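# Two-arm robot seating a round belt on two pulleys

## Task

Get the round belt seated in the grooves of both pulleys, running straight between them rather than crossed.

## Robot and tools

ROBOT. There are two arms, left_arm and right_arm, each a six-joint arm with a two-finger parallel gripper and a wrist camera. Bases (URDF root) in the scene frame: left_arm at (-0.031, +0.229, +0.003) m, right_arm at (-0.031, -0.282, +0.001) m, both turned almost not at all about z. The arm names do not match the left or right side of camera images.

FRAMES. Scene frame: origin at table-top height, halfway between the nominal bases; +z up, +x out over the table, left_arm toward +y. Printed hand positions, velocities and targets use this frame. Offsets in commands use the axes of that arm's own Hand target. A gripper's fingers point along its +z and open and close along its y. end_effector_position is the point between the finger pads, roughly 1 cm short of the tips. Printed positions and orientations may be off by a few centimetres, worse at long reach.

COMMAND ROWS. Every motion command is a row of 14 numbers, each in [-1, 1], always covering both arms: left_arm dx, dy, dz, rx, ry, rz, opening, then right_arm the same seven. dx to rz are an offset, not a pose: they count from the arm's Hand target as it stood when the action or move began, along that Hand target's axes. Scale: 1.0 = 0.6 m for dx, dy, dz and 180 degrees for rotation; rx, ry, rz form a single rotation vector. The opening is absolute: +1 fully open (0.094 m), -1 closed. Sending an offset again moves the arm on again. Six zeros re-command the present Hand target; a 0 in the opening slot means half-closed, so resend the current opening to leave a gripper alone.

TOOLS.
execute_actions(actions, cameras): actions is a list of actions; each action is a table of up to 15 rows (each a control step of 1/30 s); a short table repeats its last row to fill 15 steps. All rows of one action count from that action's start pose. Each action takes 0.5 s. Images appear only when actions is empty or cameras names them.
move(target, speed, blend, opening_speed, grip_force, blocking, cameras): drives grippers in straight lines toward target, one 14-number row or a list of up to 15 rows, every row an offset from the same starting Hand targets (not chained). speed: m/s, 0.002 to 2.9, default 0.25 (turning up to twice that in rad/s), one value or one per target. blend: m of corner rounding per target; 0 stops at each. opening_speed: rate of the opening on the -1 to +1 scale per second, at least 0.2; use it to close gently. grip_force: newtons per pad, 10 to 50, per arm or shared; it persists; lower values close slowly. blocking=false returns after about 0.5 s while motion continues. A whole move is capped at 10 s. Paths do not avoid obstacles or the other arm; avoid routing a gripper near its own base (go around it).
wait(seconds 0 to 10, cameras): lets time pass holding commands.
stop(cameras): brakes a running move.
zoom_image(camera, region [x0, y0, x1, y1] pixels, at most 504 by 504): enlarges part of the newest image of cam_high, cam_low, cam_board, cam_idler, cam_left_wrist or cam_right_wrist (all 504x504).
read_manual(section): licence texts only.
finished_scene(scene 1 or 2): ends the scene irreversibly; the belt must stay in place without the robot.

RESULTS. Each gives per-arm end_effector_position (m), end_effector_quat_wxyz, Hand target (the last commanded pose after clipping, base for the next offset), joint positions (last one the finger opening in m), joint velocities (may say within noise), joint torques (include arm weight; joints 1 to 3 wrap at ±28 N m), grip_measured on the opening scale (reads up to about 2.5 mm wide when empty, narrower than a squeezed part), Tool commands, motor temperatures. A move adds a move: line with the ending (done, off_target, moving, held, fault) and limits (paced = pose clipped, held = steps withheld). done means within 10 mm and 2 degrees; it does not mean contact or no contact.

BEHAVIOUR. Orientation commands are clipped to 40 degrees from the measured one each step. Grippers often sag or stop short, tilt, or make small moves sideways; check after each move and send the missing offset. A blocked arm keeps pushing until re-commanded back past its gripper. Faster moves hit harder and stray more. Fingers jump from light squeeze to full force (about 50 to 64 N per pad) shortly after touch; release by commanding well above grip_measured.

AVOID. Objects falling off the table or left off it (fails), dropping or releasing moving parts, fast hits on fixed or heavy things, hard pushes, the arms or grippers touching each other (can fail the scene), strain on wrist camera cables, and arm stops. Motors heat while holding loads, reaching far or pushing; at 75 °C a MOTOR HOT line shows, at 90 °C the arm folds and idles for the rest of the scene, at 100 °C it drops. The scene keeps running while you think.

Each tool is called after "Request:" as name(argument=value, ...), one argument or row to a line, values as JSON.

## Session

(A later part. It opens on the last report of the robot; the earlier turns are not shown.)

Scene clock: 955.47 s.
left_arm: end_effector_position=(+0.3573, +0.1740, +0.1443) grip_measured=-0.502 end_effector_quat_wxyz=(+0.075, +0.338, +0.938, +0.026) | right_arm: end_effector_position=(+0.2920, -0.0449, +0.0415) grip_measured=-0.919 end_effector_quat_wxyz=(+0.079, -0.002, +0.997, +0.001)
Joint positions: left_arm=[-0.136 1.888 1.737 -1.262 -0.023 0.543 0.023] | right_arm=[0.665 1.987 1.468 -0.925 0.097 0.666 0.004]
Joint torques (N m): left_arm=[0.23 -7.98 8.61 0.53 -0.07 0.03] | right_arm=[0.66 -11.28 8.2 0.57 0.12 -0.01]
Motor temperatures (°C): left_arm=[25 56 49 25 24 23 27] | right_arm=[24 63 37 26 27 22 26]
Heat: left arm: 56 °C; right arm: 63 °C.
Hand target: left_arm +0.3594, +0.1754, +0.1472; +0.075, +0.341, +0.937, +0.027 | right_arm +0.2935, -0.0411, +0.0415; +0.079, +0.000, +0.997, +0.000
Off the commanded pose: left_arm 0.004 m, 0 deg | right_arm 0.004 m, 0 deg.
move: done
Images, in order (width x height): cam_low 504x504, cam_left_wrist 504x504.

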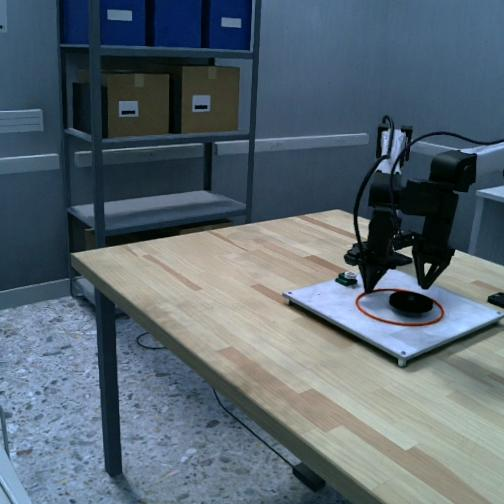

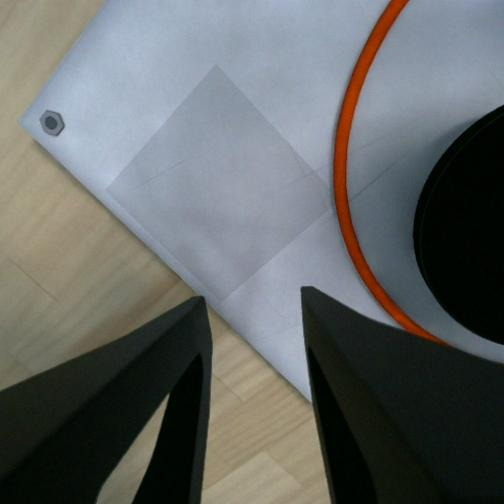

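Request:
move(
  target=[0.052,-0.0435,0.116,0,0,-0.083,-0.5,0,0,0,0,0,0,-1],
  speed=0.12,
  cameras=["cam_left_wrist","cam_low"],
)

Scene clock: 963.70 s.
left_arm: end_effector_position=(+0.3258, +0.1778, +0.0620) grip_measured=-0.502 end_effector_quat_wxyz=(+0.054, +0.219, +0.974, +0.015) | right_arm: end_effector_position=(+0.2920, -0.0449, +0.0415) grip_measured=-0.919 end_effector_quat_wxyz=(+0.079, -0.001, +0.997, +0.001)
Joint positions: left_arm=[-0.139 1.836 1.346 -0.971 -0.023 0.29 0.023] | right_arm=[0.665 1.987 1.468 -0.925 0.097 0.667 0.004]
Joint torques (N m): left_arm=[-0.79 -10.67 5.72 0.73 -0.09 -0.21] | right_arm=[0.75 -11.14 8.16 0.55 0.09 0.05]
Motor temperatures (°C): left_arm=[25 57 49 25 24 23 26] | right_arm=[24 62 37 26 27 22 26]
Heat: left arm: 57 °C; right arm: 62 °C.
Hand target: left_arm +0.3304, +0.1754, +0.0720; +0.078, +0.216, +0.973, +0.017 | right_arm +0.2935, -0.0411, +0.0415; +0.079, +0.000, +0.997, +0.000
Off the commanded pose: left_arm 0.011 m, 3 deg | right_arm 0.004 m, 0 deg.
move: off_target (left_arm)
Images, in order (width x height): cam_low 504x504, cam_left_wrist 504x504.

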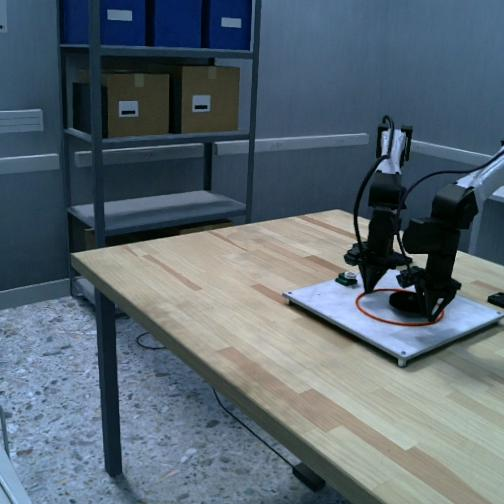

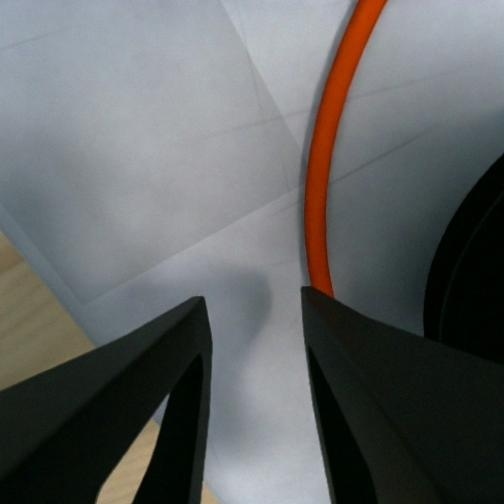

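Request:
move(
  target=[
    [0,-0.027,0,0,0,0,-0.5,0,0,0,0,0,0,-1],
    [0.009,-0.03,0.061,0,0,0,-0.5,0,0,0,0,0,0,-1],
  ],
  speed=0.08,
  cameras=["cam_left_wrist","cam_low"],
)

Scene clock: 972.47 s.
left_arm: end_effector_position=(+0.3168, +0.1630, +0.0405) grip_measured=-0.502 end_effector_quat_wxyz=(+0.062, +0.220, +0.973, +0.016) | right_arm: end_effector_position=(+0.2920, -0.0449, +0.0415) grip_measured=-0.919 end_effector_quat_wxyz=(+0.079, -0.001, +0.997, +0.001)
Joint positions: left_arm=[-0.188 1.823 1.238 -0.861 -0.03 0.244 0.023] | right_arm=[0.665 1.987 1.468 -0.925 0.097 0.667 0.004]
Joint torques (N m): left_arm=[-0.29 -7.17 4.38 1.11 -0.11 -0.19] | right_arm=[0.8 -11.28 8.09 0.53 0.1 0]
Motor temperatures (°C): left_arm=[25 58 47 25 24 23 26] | right_arm=[24 62 37 26 27 22 26]
Heat: left arm: 58 °C; right arm: 62 °C.
Hand target: left_arm +0.3239, +0.1614, +0.0340; +0.078, +0.216, +0.973, +0.017 | right_arm +0.2935, -0.0411, +0.0415; +0.079, +0.000, +0.997, +0.000
Off the commanded pose: left_arm 0.010 m, 2 deg | right_arm 0.004 m, 0 deg.
move: done
Images, in order (width x height): cam_low 504x504, cam_left_wrist 504x504.

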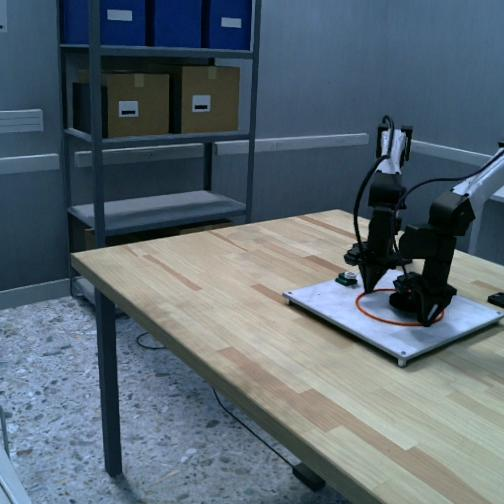

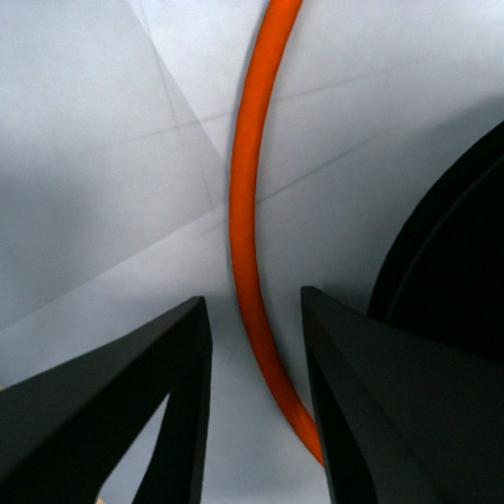

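Request:
move(
  target=[
    [0,0,0,0,0,0,-1,0,0,0,0,0,0,-1],
    [-0.012,0.025,-0.0707,0,0,0,-1,-0.01,0,-0.061,0,0,0,-1],
    [-0.012,0.025,-0.0707,0,0,0,-1,-0.01,-0.07,-0.056,0,0,0,-1],
  ],
  speed=0.08,
  cameras=["cam_board","cam_low"],
)

Request:
zoom_image(
  camera="cam_low",
  region=[320, 230, 480, 350],
)

Request:
zoom_image(
  camera="cam_board",
  region=[344, 120, 504, 400],
)

Scene clock: 989.03 s.
left_arm: end_effector_position=(+0.3244, +0.1698, +0.0634) grip_measured=-0.921 end_effector_quat_wxyz=(+0.061, +0.215, +0.975, +0.012) | right_arm: end_effector_position=(+0.2934, -0.0799, +0.0663) grip_measured=-0.919 end_effector_quat_wxyz=(+0.068, -0.001, +0.998, -0.005)
Joint positions: left_arm=[-0.16 1.823 1.333 -0.959 -0.02 0.26 0.004] | right_arm=[0.585 1.913 1.468 -1.019 0.085 0.591 0.004]
Joint torques (N m): left_arm=[0.21 -9.96 8.47 0.46 -0.16 0.01] | right_arm=[-0.4 -15.35 5.09 0.61 0.08 -0.09]
Motor temperatures (°C): left_arm=[25 54 45 26 24 23 27] | right_arm=[24 62 37 26 27 22 27]
Heat: left arm: 54 °C; right arm: 62 °C.
Hand target: left_arm +0.3298, +0.1719, +0.0779; +0.078, +0.216, +0.973, +0.017 | right_arm +0.2941, -0.0831, +0.0756; +0.079, +0.000, +0.997, +0.000
Off the commanded pose: left_arm 0.016 m, 2 deg | right_arm 0.010 m, 1 deg.
move: off_target (left_arm)
Images, in order (width x height): cam_low 504x504, cam_board 504x504.

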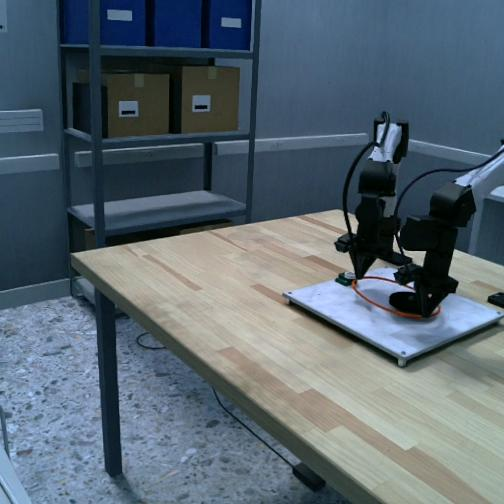

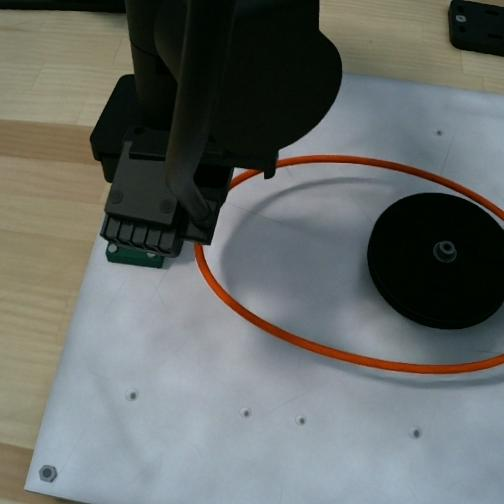

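Scaled by 3.150 from the camera's 504x504 image, which has a finer 720x720 frame.

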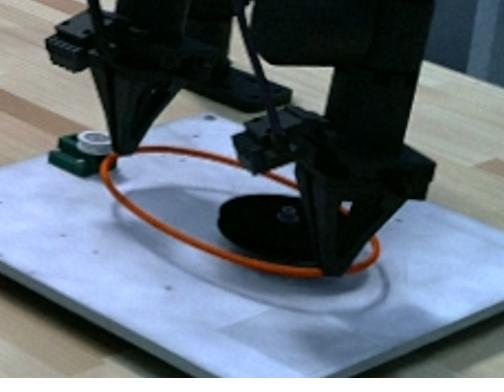

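Scaled by 1.800 from the camera's 504x504 image, which has a finer 720x720 frame.

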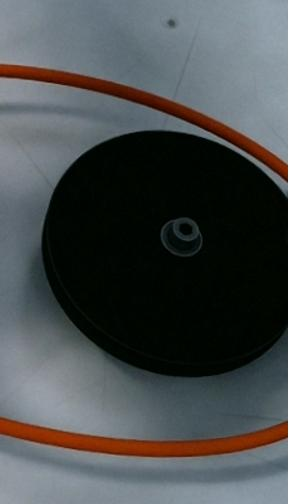

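Request:
move(
  target=[0.003,-0.0197,0.0168,0,0,0,-1,0.0,-0.045,0.0,0,0,0,-1],
  speed=0.06,
  cameras=["cam_board","cam_low","cam_left_wrist"],
)

Request:
zoom_image(
  camera="cam_low",
  region=[320, 230, 480, 350],
)

Request:
zoom_image(
  camera="cam_board",
  region=[344, 120, 504, 400],
)

Scene clock: 1002.03 s.
left_arm: end_effector_position=(+0.3208, +0.1592, +0.0591) grip_measured=-0.921 end_effector_quat_wxyz=(+0.060, +0.223, +0.973, +0.009) | right_arm: end_effector_position=(+0.2939, -0.0998, +0.0675) grip_measured=-0.919 end_effector_quat_wxyz=(+0.070, -0.005, +0.998, +0.007)
Joint positions: left_arm=[-0.188 1.823 1.316 -0.944 -0.014 0.249 0.004] | right_arm=[0.528 1.858 1.399 -0.985 0.059 0.526 0.004]
Joint torques (N m): left_arm=[-0.05 -10.03 5.82 0.72 -0.26 -0.2] | right_arm=[-1.02 -14.61 4.93 0.56 0.24 -0.09]
Motor temperatures (°C): left_arm=[25 54 47 25 24 23 27] | right_arm=[24 69 37 26 27 22 27]
Heat: left arm: 54 °C; right arm: 69 °C.
Hand target: left_arm +0.3248, +0.1620, +0.0669; +0.078, +0.217, +0.973, +0.017 | right_arm +0.2941, -0.1100, +0.0756; +0.079, +0.000, +0.997, +0.000
Off the commanded pose: left_arm 0.009 m, 2 deg | right_arm 0.013 m, 1 deg.
move: off_target (right_arm)
Images, in order (width x height): cam_low 504x504, cam_board 504x504, cam_left_wrist 504x504.

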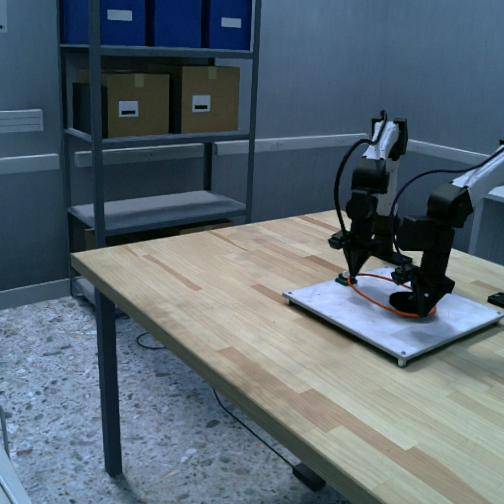

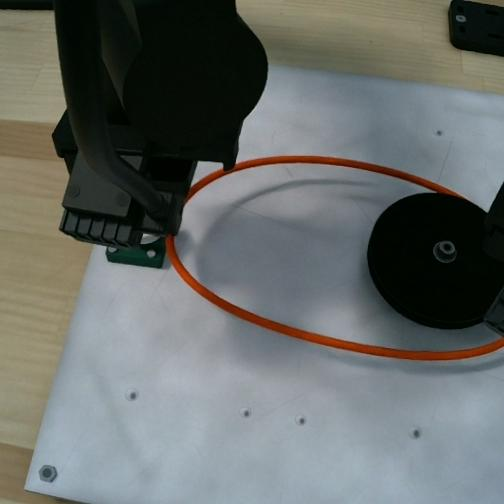

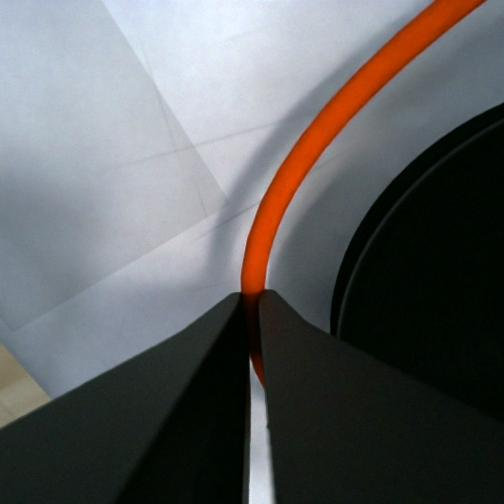

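Scaled by 3.150 from the camera's 504x504 image, which has a finer 720x720 frame.

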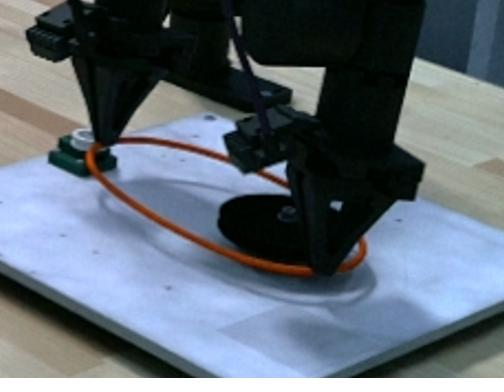

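Scaled by 1.800 from the camera's 504x504 image, which has a finer 720x720 frame.

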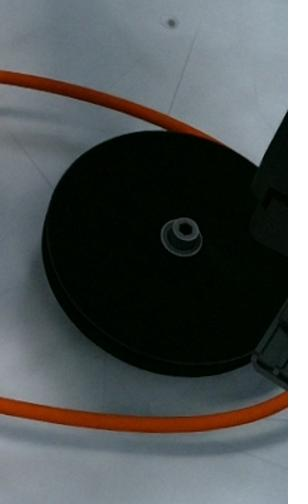

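Request:
move(
  target=[0.003,0.0,-0.015,0,0,0,-1,0.0,-0.03,0.0,0,0,0,-1],
  speed=0.06,
  cameras=["cam_board","cam_low","cam_left_wrist"],
)

Request:
zoom_image(
  camera="cam_low",
  region=[380, 270, 460, 340],
)

Request:
zoom_image(
  camera="cam_board",
  region=[344, 120, 504, 400],
)

Scene clock: 1010.73 s.
left_arm: end_effector_position=(+0.3197, +0.1556, +0.0633) grip_measured=-0.921 end_effector_quat_wxyz=(+0.064, +0.225, +0.972, +0.001) | right_arm: end_effector_position=(+0.2952, -0.1128, +0.0690) grip_measured=-0.919 end_effector_quat_wxyz=(+0.072, -0.007, +0.997, +0.018)
Joint positions: left_arm=[-0.191 1.81 1.316 -0.948 0.002 0.248 0.004] | right_arm=[0.485 1.823 1.359 -0.963 0.036 0.479 0.004]
Joint torques (N m): left_arm=[0.31 -10.51 6.83 0.5 -0.4 -0.21] | right_arm=[-1.33 -14.08 4.89 0.46 0.4 -0.12]
Motor temperatures (°C): left_arm=[25 55 46 25 24 23 28] | right_arm=[24 69 36 26 27 22 27]
Heat: left arm: 55 °C; right arm: 69 °C.
Hand target: left_arm +0.3218, +0.1628, +0.0754; +0.078, +0.216, +0.973, +0.017 | right_arm +0.2940, -0.1280, +0.0757; +0.079, +0.000, +0.997, +0.000
Off the commanded pose: left_arm 0.014 m, 3 deg | right_arm 0.017 m, 2 deg.
move: off_target (left_arm, right_arm)
Images, in order (width x height): cam_low 504x504, cam_board 504x504, cam_left_wrist 504x504.

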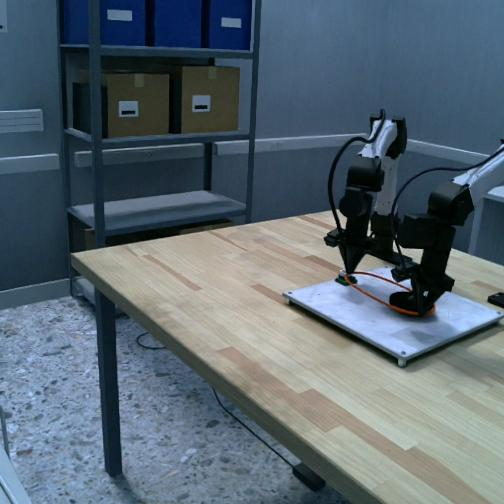

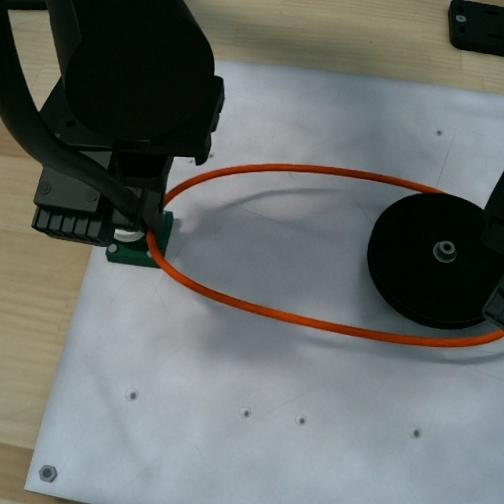

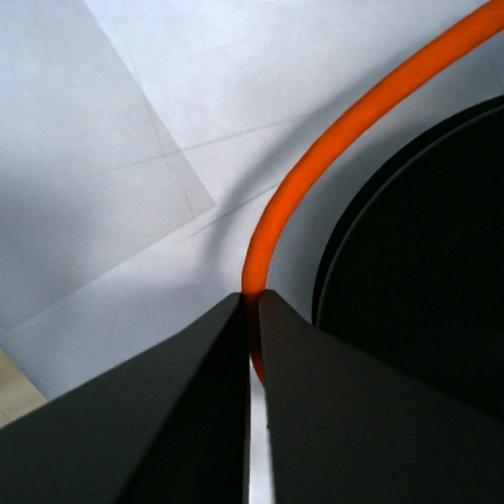

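Scaled by 6.300 from the camera's 504x504 image, which has a finer 720x720 frame.

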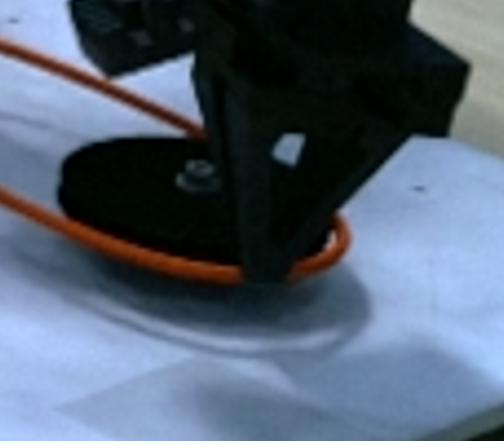

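Scaled by 1.800 from the camera's 504x504 image, which has a finer 720x720 frame.

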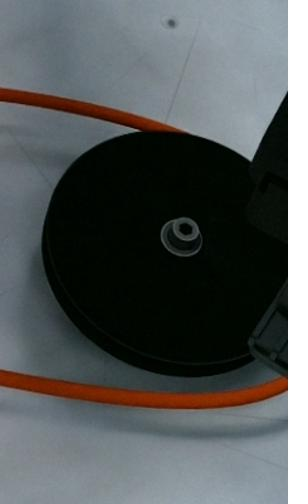

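Request:
move(
  target=[0.0,0.0,0,0,0,0,-0.68,0.0,-0.0,0.0,0,0,0,-1],
  opening_speed=0.4,
  cameras=["cam_board","cam_low","cam_left_wrist"],
)

Request:
zoom_image(
  camera="cam_low",
  region=[380, 270, 460, 340],
)

Request:
zoom_image(
  camera="cam_board",
  region=[344, 120, 504, 400],
)

Scene clock: 1024.47 s.
left_arm: end_effector_position=(+0.3193, +0.1556, +0.0633) grip_measured=-0.682 end_effector_quat_wxyz=(+0.064, +0.225, +0.972, +0.000) | right_arm: end_effector_position=(+0.2952, -0.1128, +0.0690) grip_measured=-0.919 end_effector_quat_wxyz=(+0.072, -0.007, +0.997, +0.018)
Joint positions: left_arm=[-0.191 1.81 1.316 -0.95 0.002 0.248 0.015] | right_arm=[0.485 1.823 1.359 -0.963 0.036 0.479 0.004]
Joint torques (N m): left_arm=[0.25 -10.44 6.76 0.52 -0.42 -0.19] | right_arm=[-1.24 -14.19 5.03 0.47 0.35 -0.08]
Motor temperatures (°C): left_arm=[25 61 46 25 24 23 28] | right_arm=[24 71 35 26 27 22 27]
Heat: left arm: 61 °C; right arm: 71 °C.
Hand target: left_arm +0.3218, +0.1628, +0.0754; +0.078, +0.217, +0.973, +0.017 | right_arm +0.2940, -0.1280, +0.0757; +0.079, +0.000, +0.997, +0.000
Off the commanded pose: left_arm 0.014 m, 3 deg | right_arm 0.017 m, 2 deg.
move: off_target (left_arm, right_arm)
Images, in order (width x height): cam_low 504x504, cam_board 504x504, cam_left_wrist 504x504.

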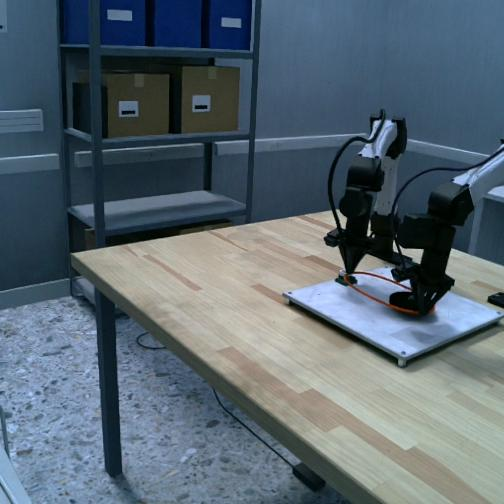

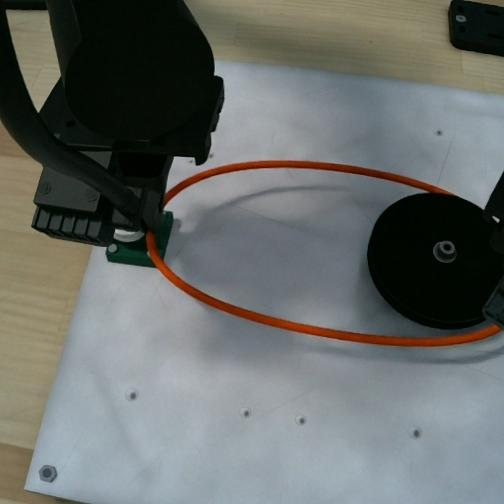

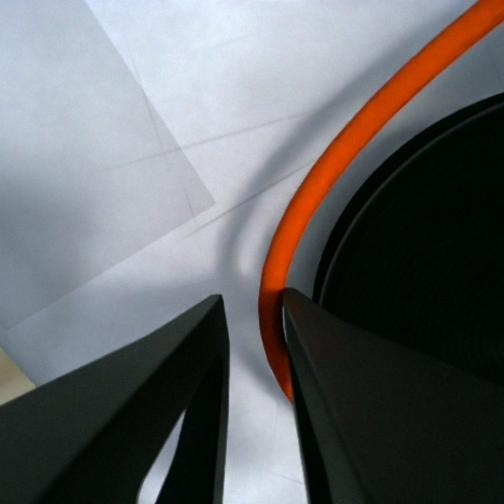

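Scaled by 6.300 from the camera's 504x504 image, which has a finer 720x720 frame.

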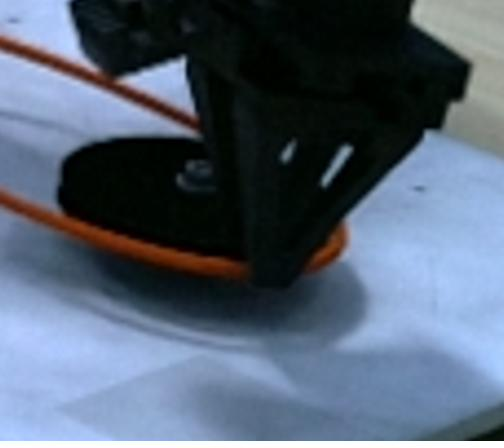

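Scaled by 1.800 from the camera's 504x504 image, which has a finer 720x720 frame.

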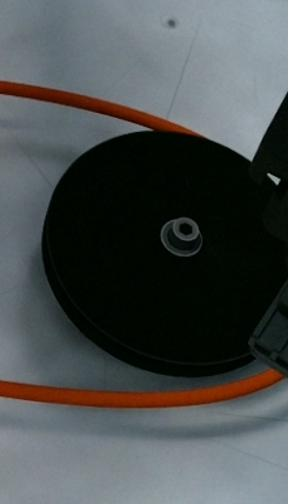

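Request:
move(
  target=[
    [-0.0405,-0.0028,0.021,0,0,0.122,-0.68,0,0,0,0,0,0,-1],
    [-0.08,-0.046,0.0263,0,0,0.278,-0.68,0,0,0,0,0,0,-1],
  ],
  speed=0.06,
  blend=[0.01,0],
  cameras=["cam_low","cam_left_wrist"],
)

Request:
zoom_image(
  camera="cam_low",
  region=[320, 230, 480, 350],
)

Scene clock: 1046.17 s.
left_arm: end_effector_position=(+0.3504, +0.1196, +0.0642) grip_measured=-0.682 end_effector_quat_wxyz=(+0.063, +0.601, +0.795, +0.043) | right_arm: end_effector_position=(+0.2964, -0.1178, +0.0693) grip_measured=-0.919 end_effector_quat_wxyz=(+0.073, -0.003, +0.997, +0.012)
Joint positions: left_arm=[-0.281 1.935 1.482 -0.97 -0.038 1.001 0.015] | right_arm=[0.476 1.821 1.358 -0.966 0.046 0.478 0.004]
Joint torques (N m): left_arm=[-0.75 -7.69 8.64 0.58 -0.16 0.02] | right_arm=[-0.68 -14.04 4.97 0.52 0.3 -0.12]
Motor temperatures (°C): left_arm=[25 61 46 25 25 23 27] | right_arm=[24 71 35 26 27 22 27]
Heat: left arm: 61 °C; right arm: 71 °C.
Hand target: left_arm +0.3557, +0.1174, +0.0650; +0.063, +0.608, +0.790, +0.048 | right_arm +0.2941, -0.1281, +0.0757; +0.079, +0.000, +0.997, +0.000
Off the commanded pose: left_arm 0.006 m, 1 deg | right_arm 0.012 m, 2 deg.
move: off_target (right_arm)
Images, in order (width x height): cam_low 504x504, cam_left_wrist 504x504.

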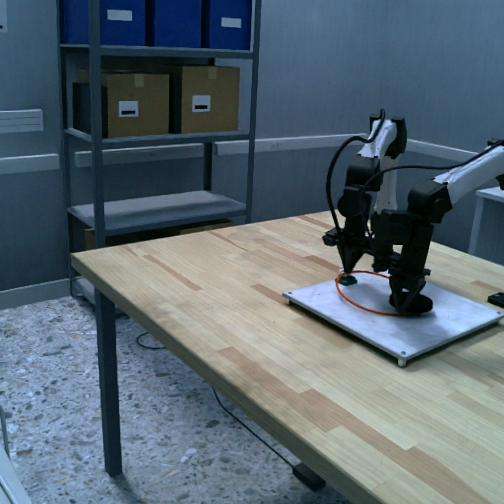

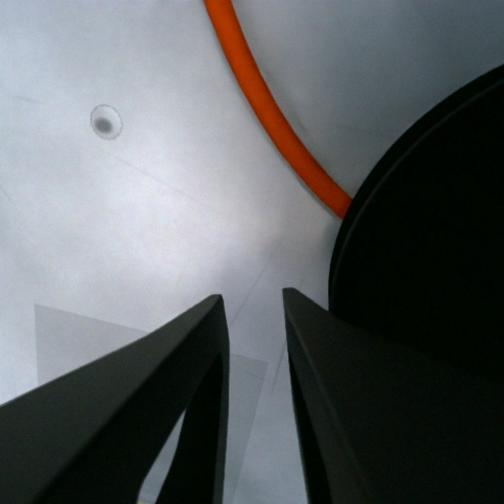

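Scaled by 3.150 from the camera's 504x504 image, which has a finer 720x720 frame.

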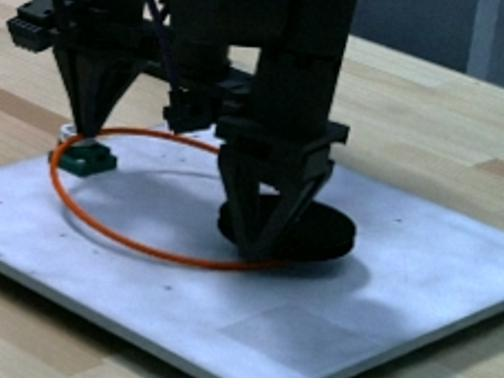

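Request:
move(
  target=[
    [-0.003,0.0115,-0.074,0,0,0,-0.5,0,0,0,0,0,0,-1],
    [0.086,-0.019,-0.040,0,0,-0.278,-0.5,0.0087,0.16,0.054,0,0,0,-1],
  ],
  speed=0.1,
  cameras=["cam_low","cam_left_wrist"],
)

Request:
zoom_image(
  camera="cam_low",
  region=[320, 230, 480, 350],
)

Scene clock: 1064.60 s.
left_arm: end_effector_position=(+0.3235, +0.1648, +0.0744) grip_measured=-0.502 end_effector_quat_wxyz=(+0.054, +0.224, +0.973, +0.021) | right_arm: end_effector_position=(+0.2873, -0.0398, +0.0417) grip_measured=-0.919 end_effector_quat_wxyz=(+0.068, -0.002, +0.998, -0.006)
Joint positions: left_arm=[-0.183 1.826 1.383 -1.02 -0.038 0.257 0.023] | right_arm=[0.681 2.01 1.505 -0.968 0.096 0.684 0.004]
Joint torques (N m): left_arm=[0.32 -10.84 5.83 0.72 -0.02 -0.21] | right_arm=[0.65 -11.45 8.21 0.72 0.1 0.07]
Motor temperatures (°C): left_arm=[25 59 45 25 24 23 27] | right_arm=[24 67 35 26 27 22 27]
Heat: left arm: 59 °C; right arm: 67 °C.
Hand target: left_arm +0.3280, +0.1644, +0.0848; +0.078, +0.216, +0.973, +0.017 | right_arm +0.2940, -0.0320, +0.0427; +0.079, +0.000, +0.997, +0.000
Off the commanded pose: left_arm 0.011 m, 3 deg | right_arm 0.010 m, 1 deg.
move: off_target (left_arm)
Images, in order (width x height): cam_low 504x504, cam_left_wrist 504x504.

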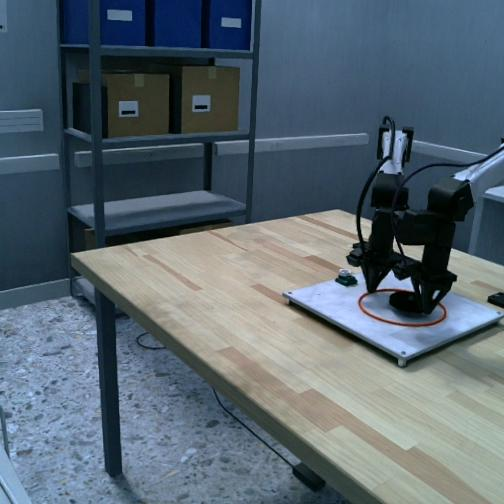

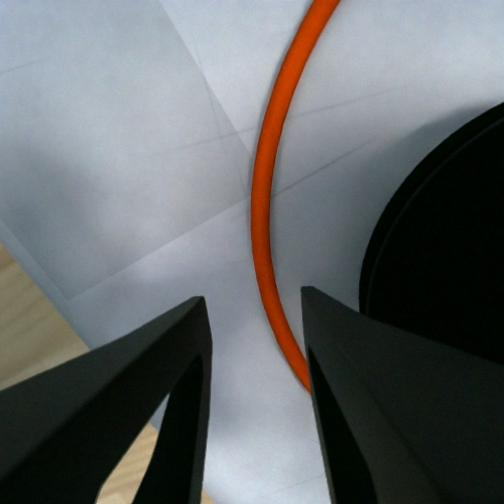

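Scaled by 3.150 from the camera's 504x504 image, which has a finer 720x720 frame.

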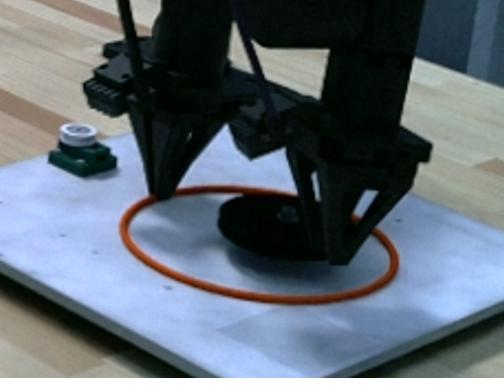

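Request:
move(
  target=[0.012,-0.003,0.082,0,0,0,-0.5,0,0,0,0,0,0,-1],
  speed=0.1,
  cameras=["cam_left_wrist"],
)

Scene clock: 1074.87 s.
left_arm: end_effector_position=(+0.3273, +0.1656, +0.0422) grip_measured=-0.502 end_effector_quat_wxyz=(+0.079, +0.221, +0.972, +0.021) | right_arm: end_effector_position=(+0.2873, -0.0398, +0.0417) grip_measured=-0.919 end_effector_quat_wxyz=(+0.068, -0.002, +0.998, -0.006)
Joint positions: left_arm=[-0.179 1.828 1.246 -0.83 -0.038 0.257 0.023] | right_arm=[0.681 2.01 1.505 -0.968 0.096 0.684 0.004]
Joint torques (N m): left_arm=[0.34 -6.68 5.41 0.88 0 -0.17] | right_arm=[0.84 -11.33 8.24 0.72 0.12 -0.02]
Motor temperatures (°C): left_arm=[25 62 44 25 24 23 27] | right_arm=[24 67 36 26 27 22 27]
Heat: left arm: 62 °C; right arm: 67 °C.
Hand target: left_arm +0.3285, +0.1658, +0.0350; +0.078, +0.216, +0.973, +0.017 | right_arm +0.2940, -0.0320, +0.0427; +0.079, +0.000, +0.997, +0.000
Off the commanded pose: left_arm 0.007 m, 1 deg | right_arm 0.010 m, 1 deg.
move: done
Images, in order (width x height): cam_left_wrist 504x504.

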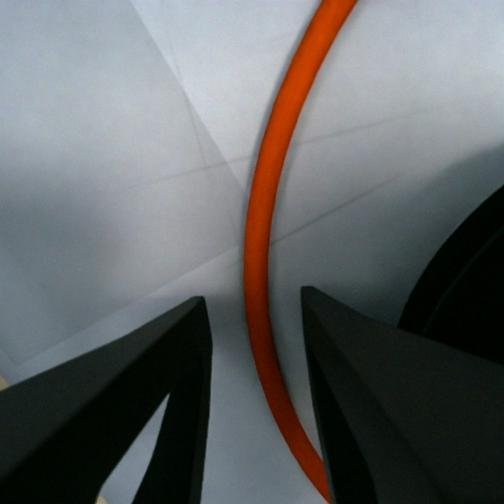

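Request:
move(
  target=[
    [0,0,0,0,0,0,-1,0,0,0,0,0,0,-1],
    [-0.012,0.012,-0.073,0,0,0,-1,-0.01,0,-0.061,0,0,0,-1],
    [-0.012,0.012,-0.076,0,0,0,-1,-0.01,-0.085,-0.061,0,0,0,-1],
  ],
  speed=0.08,
  cameras=["cam_board","cam_low"],
)

Request:
zoom_image(
  camera="cam_low",
  region=[320, 230, 480, 350],
)

Scene clock: 1085.60 s.
left_arm: end_effector_position=(+0.3244, +0.1666, +0.0650) grip_measured=-0.933 end_effector_quat_wxyz=(+0.058, +0.217, +0.974, +0.011) | right_arm: end_effector_position=(+0.2935, -0.0786, +0.0705) grip_measured=-0.919 end_effector_quat_wxyz=(+0.068, -0.002, +0.998, -0.004)
Joint positions: left_arm=[-0.168 1.828 1.347 -0.973 -0.017 0.257 0.003] | right_arm=[0.587 1.911 1.482 -1.033 0.083 0.589 0.004]
Joint torques (N m): left_arm=[0.28 -10.26 8.77 0.42 -0.19 -0.05] | right_arm=[-0.64 -15.31 5.2 0.6 0.11 -0.1]
Motor temperatures (°C): left_arm=[25 59 43 25 24 23 27] | right_arm=[24 67 36 26 26 22 27]
Heat: left arm: 59 °C; right arm: 67 °C.
Hand target: left_arm +0.3308, +0.1693, +0.0815; +0.078, +0.216, +0.973, +0.017 | right_arm +0.2942, -0.0830, +0.0799; +0.079, +0.000, +0.997, +0.000
Off the commanded pose: left_arm 0.018 m, 2 deg | right_arm 0.010 m, 1 deg.
move: off_target (left_arm)
Images, in order (width x height): cam_low 504x504, cam_board 504x504.

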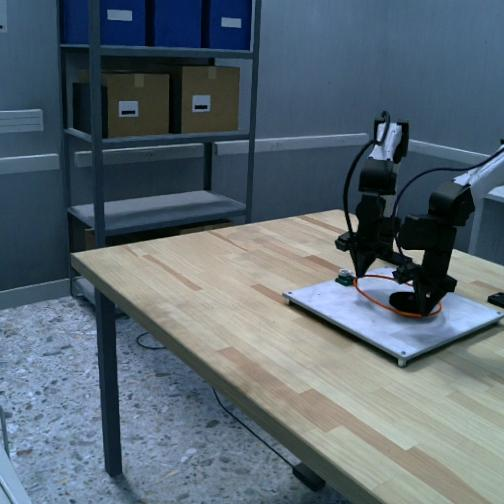

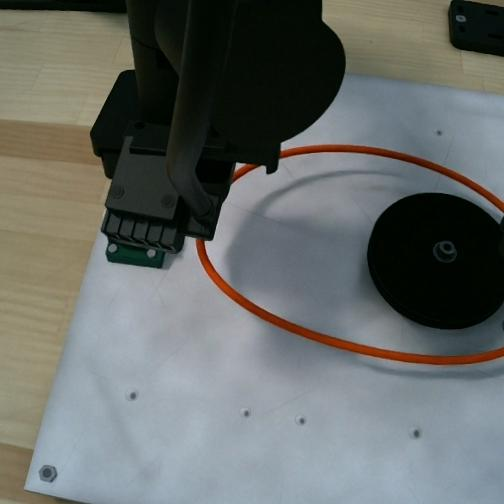

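Scaled by 3.150 from the camera's 504x504 image, which has a finer 720x720 frame.

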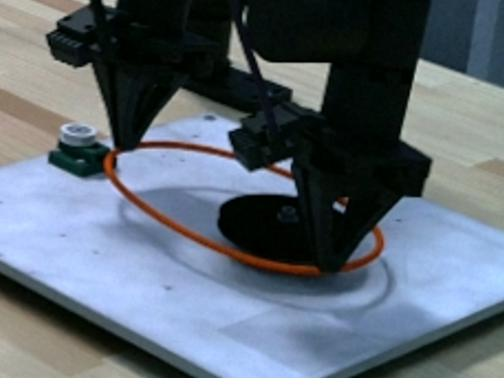

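Request:
move(
  target=[0.012,-0.012,0.002,0,0,0,-1,0,-0.08,-0.004,0,0,0,-1],
  speed=0.06,
  cameras=["cam_board","cam_low","cam_left_wrist"],
)

Request:
zoom_image(
  camera="cam_low",
  region=[380, 270, 460, 340],
)

Request:
zoom_image(
  camera="cam_board",
  region=[344, 120, 504, 400],
)

Scene clock: 1094.77 s.
left_arm: end_effector_position=(+0.3193, +0.1523, +0.0698) grip_measured=-0.933 end_effector_quat_wxyz=(+0.065, +0.228, +0.971, -0.011) | right_arm: end_effector_position=(+0.2957, -0.1133, +0.0757) grip_measured=-0.919 end_effector_quat_wxyz=(+0.074, -0.011, +0.997, +0.021)
Joint positions: left_arm=[-0.188 1.805 1.336 -0.973 0.026 0.257 0.003] | right_arm=[0.48 1.813 1.373 -0.98 0.03 0.468 0.004]
Joint torques (N m): left_arm=[0.9 -10.48 5.72 0.6 -0.6 -0.21] | right_arm=[-1.52 -14.27 5.07 0.48 0.45 -0.11]
Motor temperatures (°C): left_arm=[25 60 43 25 24 23 27] | right_arm=[24 67 36 26 26 22 27]
Heat: left arm: 60 °C; right arm: 67 °C.
Hand target: left_arm +0.3215, +0.1658, +0.0788; +0.078, +0.216, +0.973, +0.017 | right_arm +0.2938, -0.1310, +0.0822; +0.079, +0.000, +0.997, +0.000
Off the commanded pose: left_arm 0.016 m, 4 deg | right_arm 0.019 m, 3 deg.
move: off_target (left_arm, right_arm)
Images, in order (width x height): cam_low 504x504, cam_board 504x504, cam_left_wrist 504x504.

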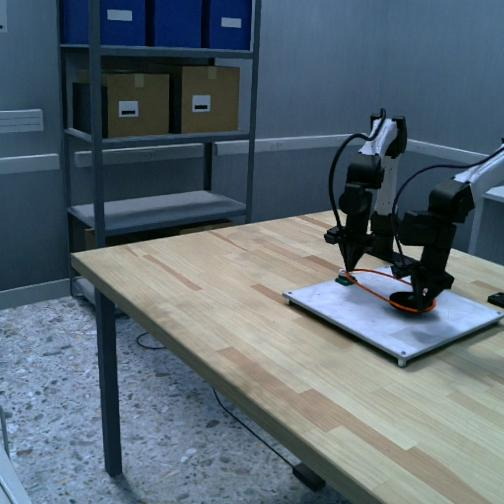

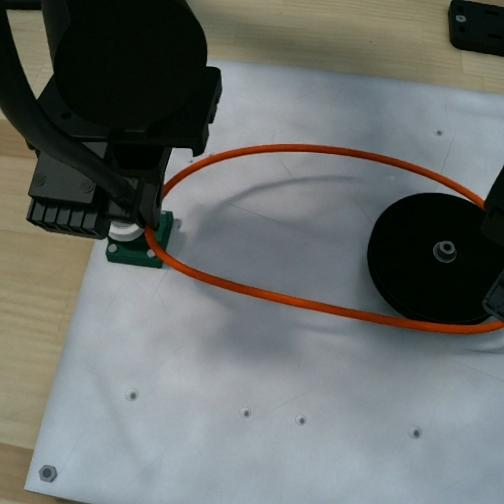

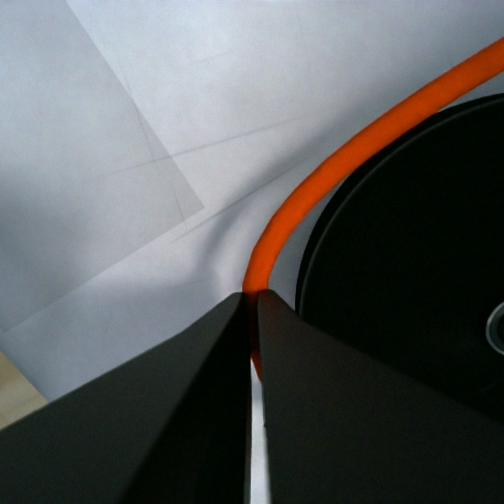

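Scaled by 6.300 from the camera's 504x504 image, which has a finer 720x720 frame.

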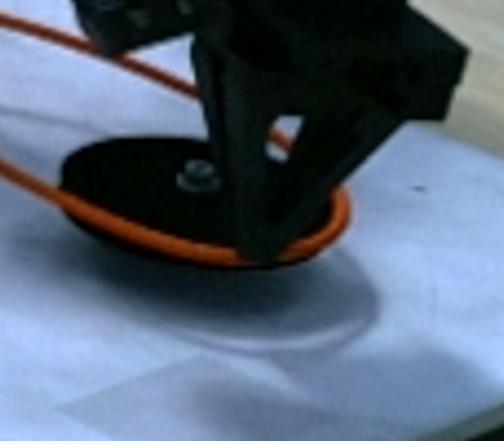

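Scaled by 1.800 from the camera's 504x504 image, which has a finer 720x720 frame.

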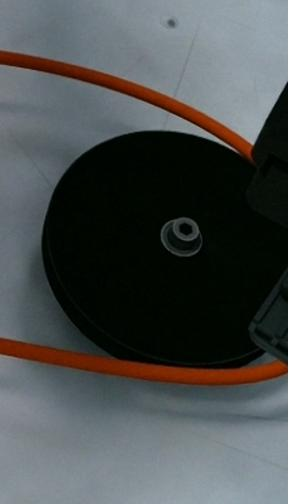

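Request:
move(
  target=[0.003,0.005,0.021,0,0,0,-1,0,0,0,0,0,0,-1],
  speed=0.06,
  cameras=["cam_low","cam_left_wrist"],
)

Request:
zoom_image(
  camera="cam_low",
  region=[380, 270, 460, 340],
)

Scene clock: 1101.87 s.
left_arm: end_effector_position=(+0.3192, +0.1522, +0.0620) grip_measured=-0.933 end_effector_quat_wxyz=(+0.069, +0.228, +0.971, -0.012) | right_arm: end_effector_position=(+0.2956, -0.1132, +0.0757) grip_measured=-0.919 end_effector_quat_wxyz=(+0.074, -0.011, +0.997, +0.022)
Joint positions: left_arm=[-0.188 1.805 1.303 -0.932 0.027 0.257 0.003] | right_arm=[0.48 1.813 1.373 -0.98 0.03 0.467 0.004]
Joint torques (N m): left_arm=[2.06 -9.39 5.63 0.7 -0.6 -0.1] | right_arm=[-1.74 -14.05 4.97 0.45 0.46 -0.07]
Motor temperatures (°C): left_arm=[25 61 43 25 25 23 28] | right_arm=[24 68 35 26 26 22 27]
Heat: left arm: 61 °C; right arm: 68 °C.
Hand target: left_arm +0.3231, +0.1693, +0.0663; +0.078, +0.216, +0.973, +0.017 | right_arm +0.2938, -0.1310, +0.0822; +0.079, +0.000, +0.997, +0.000
Off the commanded pose: left_arm 0.018 m, 4 deg | right_arm 0.019 m, 3 deg.
move: off_target (left_arm, right_arm)
Images, in order (width x height): cam_low 504x504, cam_left_wrist 504x504.

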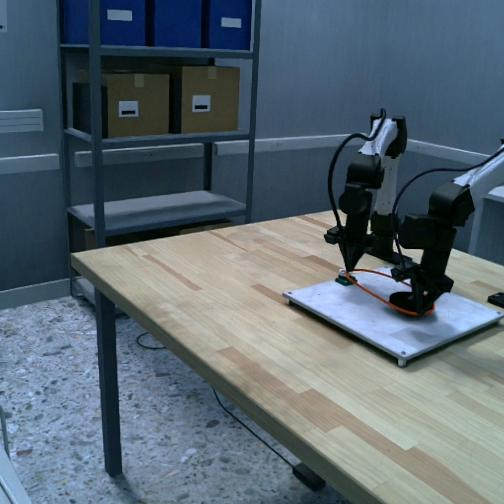

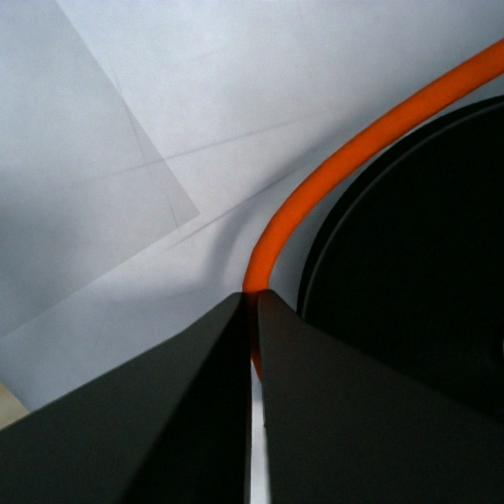

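Scaled by 6.300 from the camera's 504x504 image, which has a finer 720x720 frame.

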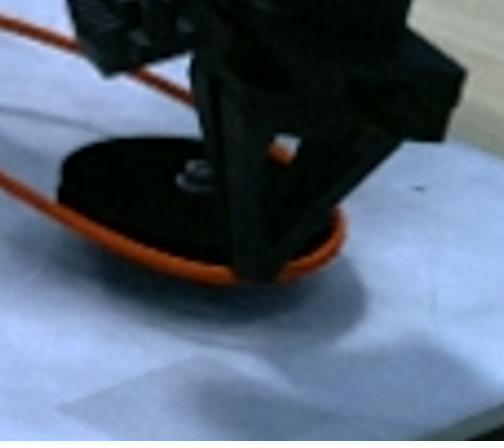

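Request:
execute_actions(
  actions=[],
  cameras=["cam_low","cam_idler","cam_left_wrist","cam_right_wrist"],
)

Request:
zoom_image(
  camera="cam_low",
  region=[320, 230, 480, 350],
)

Request:
zoom_image(
  camera="cam_idler",
  region=[130, 150, 330, 330],
)

Scene clock: 1142.77 s.
left_arm: end_effector_position=(+0.3193, +0.1522, +0.0620) grip_measured=-0.933 end_effector_quat_wxyz=(+0.069, +0.228, +0.971, -0.012) | right_arm: end_effector_position=(+0.2956, -0.1132, +0.0757) grip_measured=-0.919 end_effector_quat_wxyz=(+0.074, -0.011, +0.997, +0.022)
Joint positions: left_arm=[-0.188 1.805 1.303 -0.932 0.027 0.257 0.003] | right_arm=[0.48 1.813 1.373 -0.98 0.03 0.467 0.004]
Joint velocities: within noise
Joint torques (N m): left_arm=[2.02 -9.39 5.68 0.67 -0.62 -0.08] | right_arm=[-1.52 -13.98 4.94 0.45 0.48 -0.05]
Motor temperatures (°C): left_arm=[25 61 41 25 25 23 29] | right_arm=[24 71 35 26 27 22 27]
Heat: left arm: 61 °C; right arm: 71 °C.
Hand target: left_arm +0.3232, +0.1693, +0.0663; +0.078, +0.216, +0.973, +0.017 | right_arm +0.2938, -0.1310, +0.0822; +0.079, +0.000, +0.997, +0.000
Tool commands: left_gripper/opening=-1.0 right_gripper/opening=-1.0
Off the commanded pose: left_arm 0.018 m, 4 deg | right_arm 0.019 m, 3 deg.
Images, in order (width x height): cam_low 504x504, cam_idler 504x504, cam_left_wrist 504x504, cam_right_wrist 504x504.

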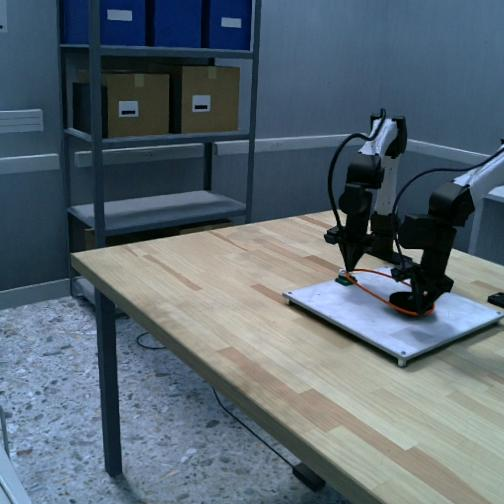

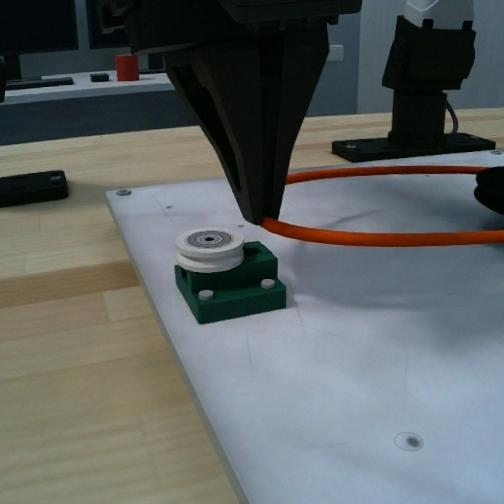

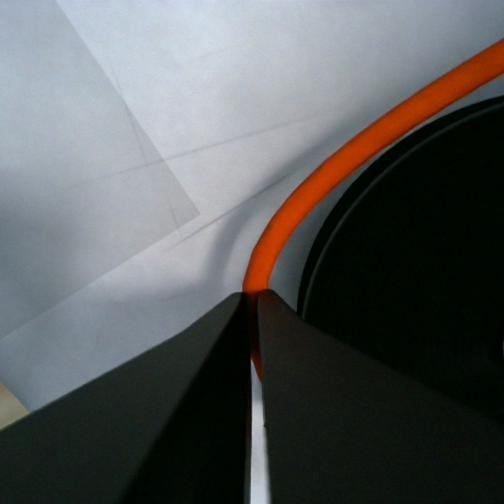

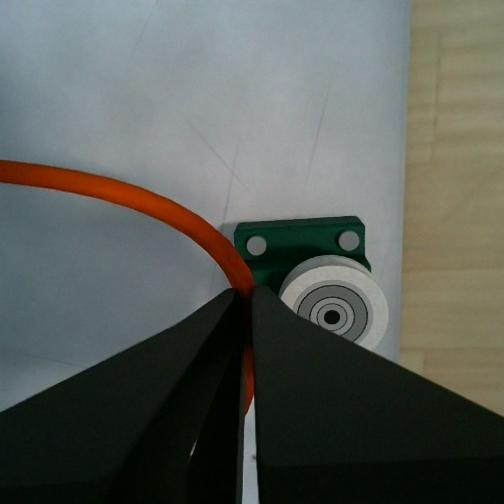

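Scaled by 3.150 from the camera's 504x504 image, which has a finer 720x720 frame.

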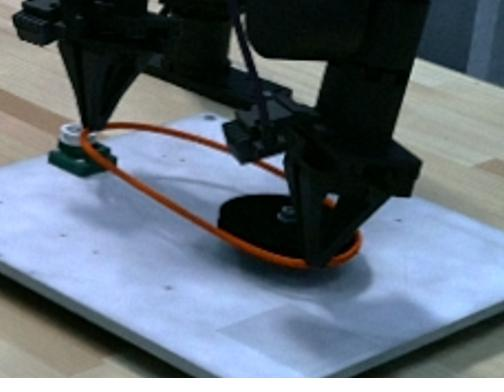

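Scaled by 2.520 from the camera's 504x504 image, which has a finer 720x720 frame.

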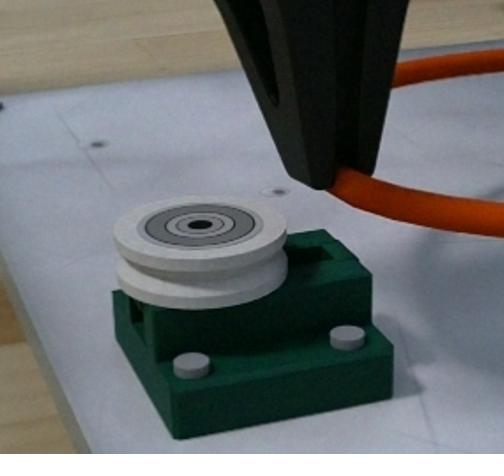

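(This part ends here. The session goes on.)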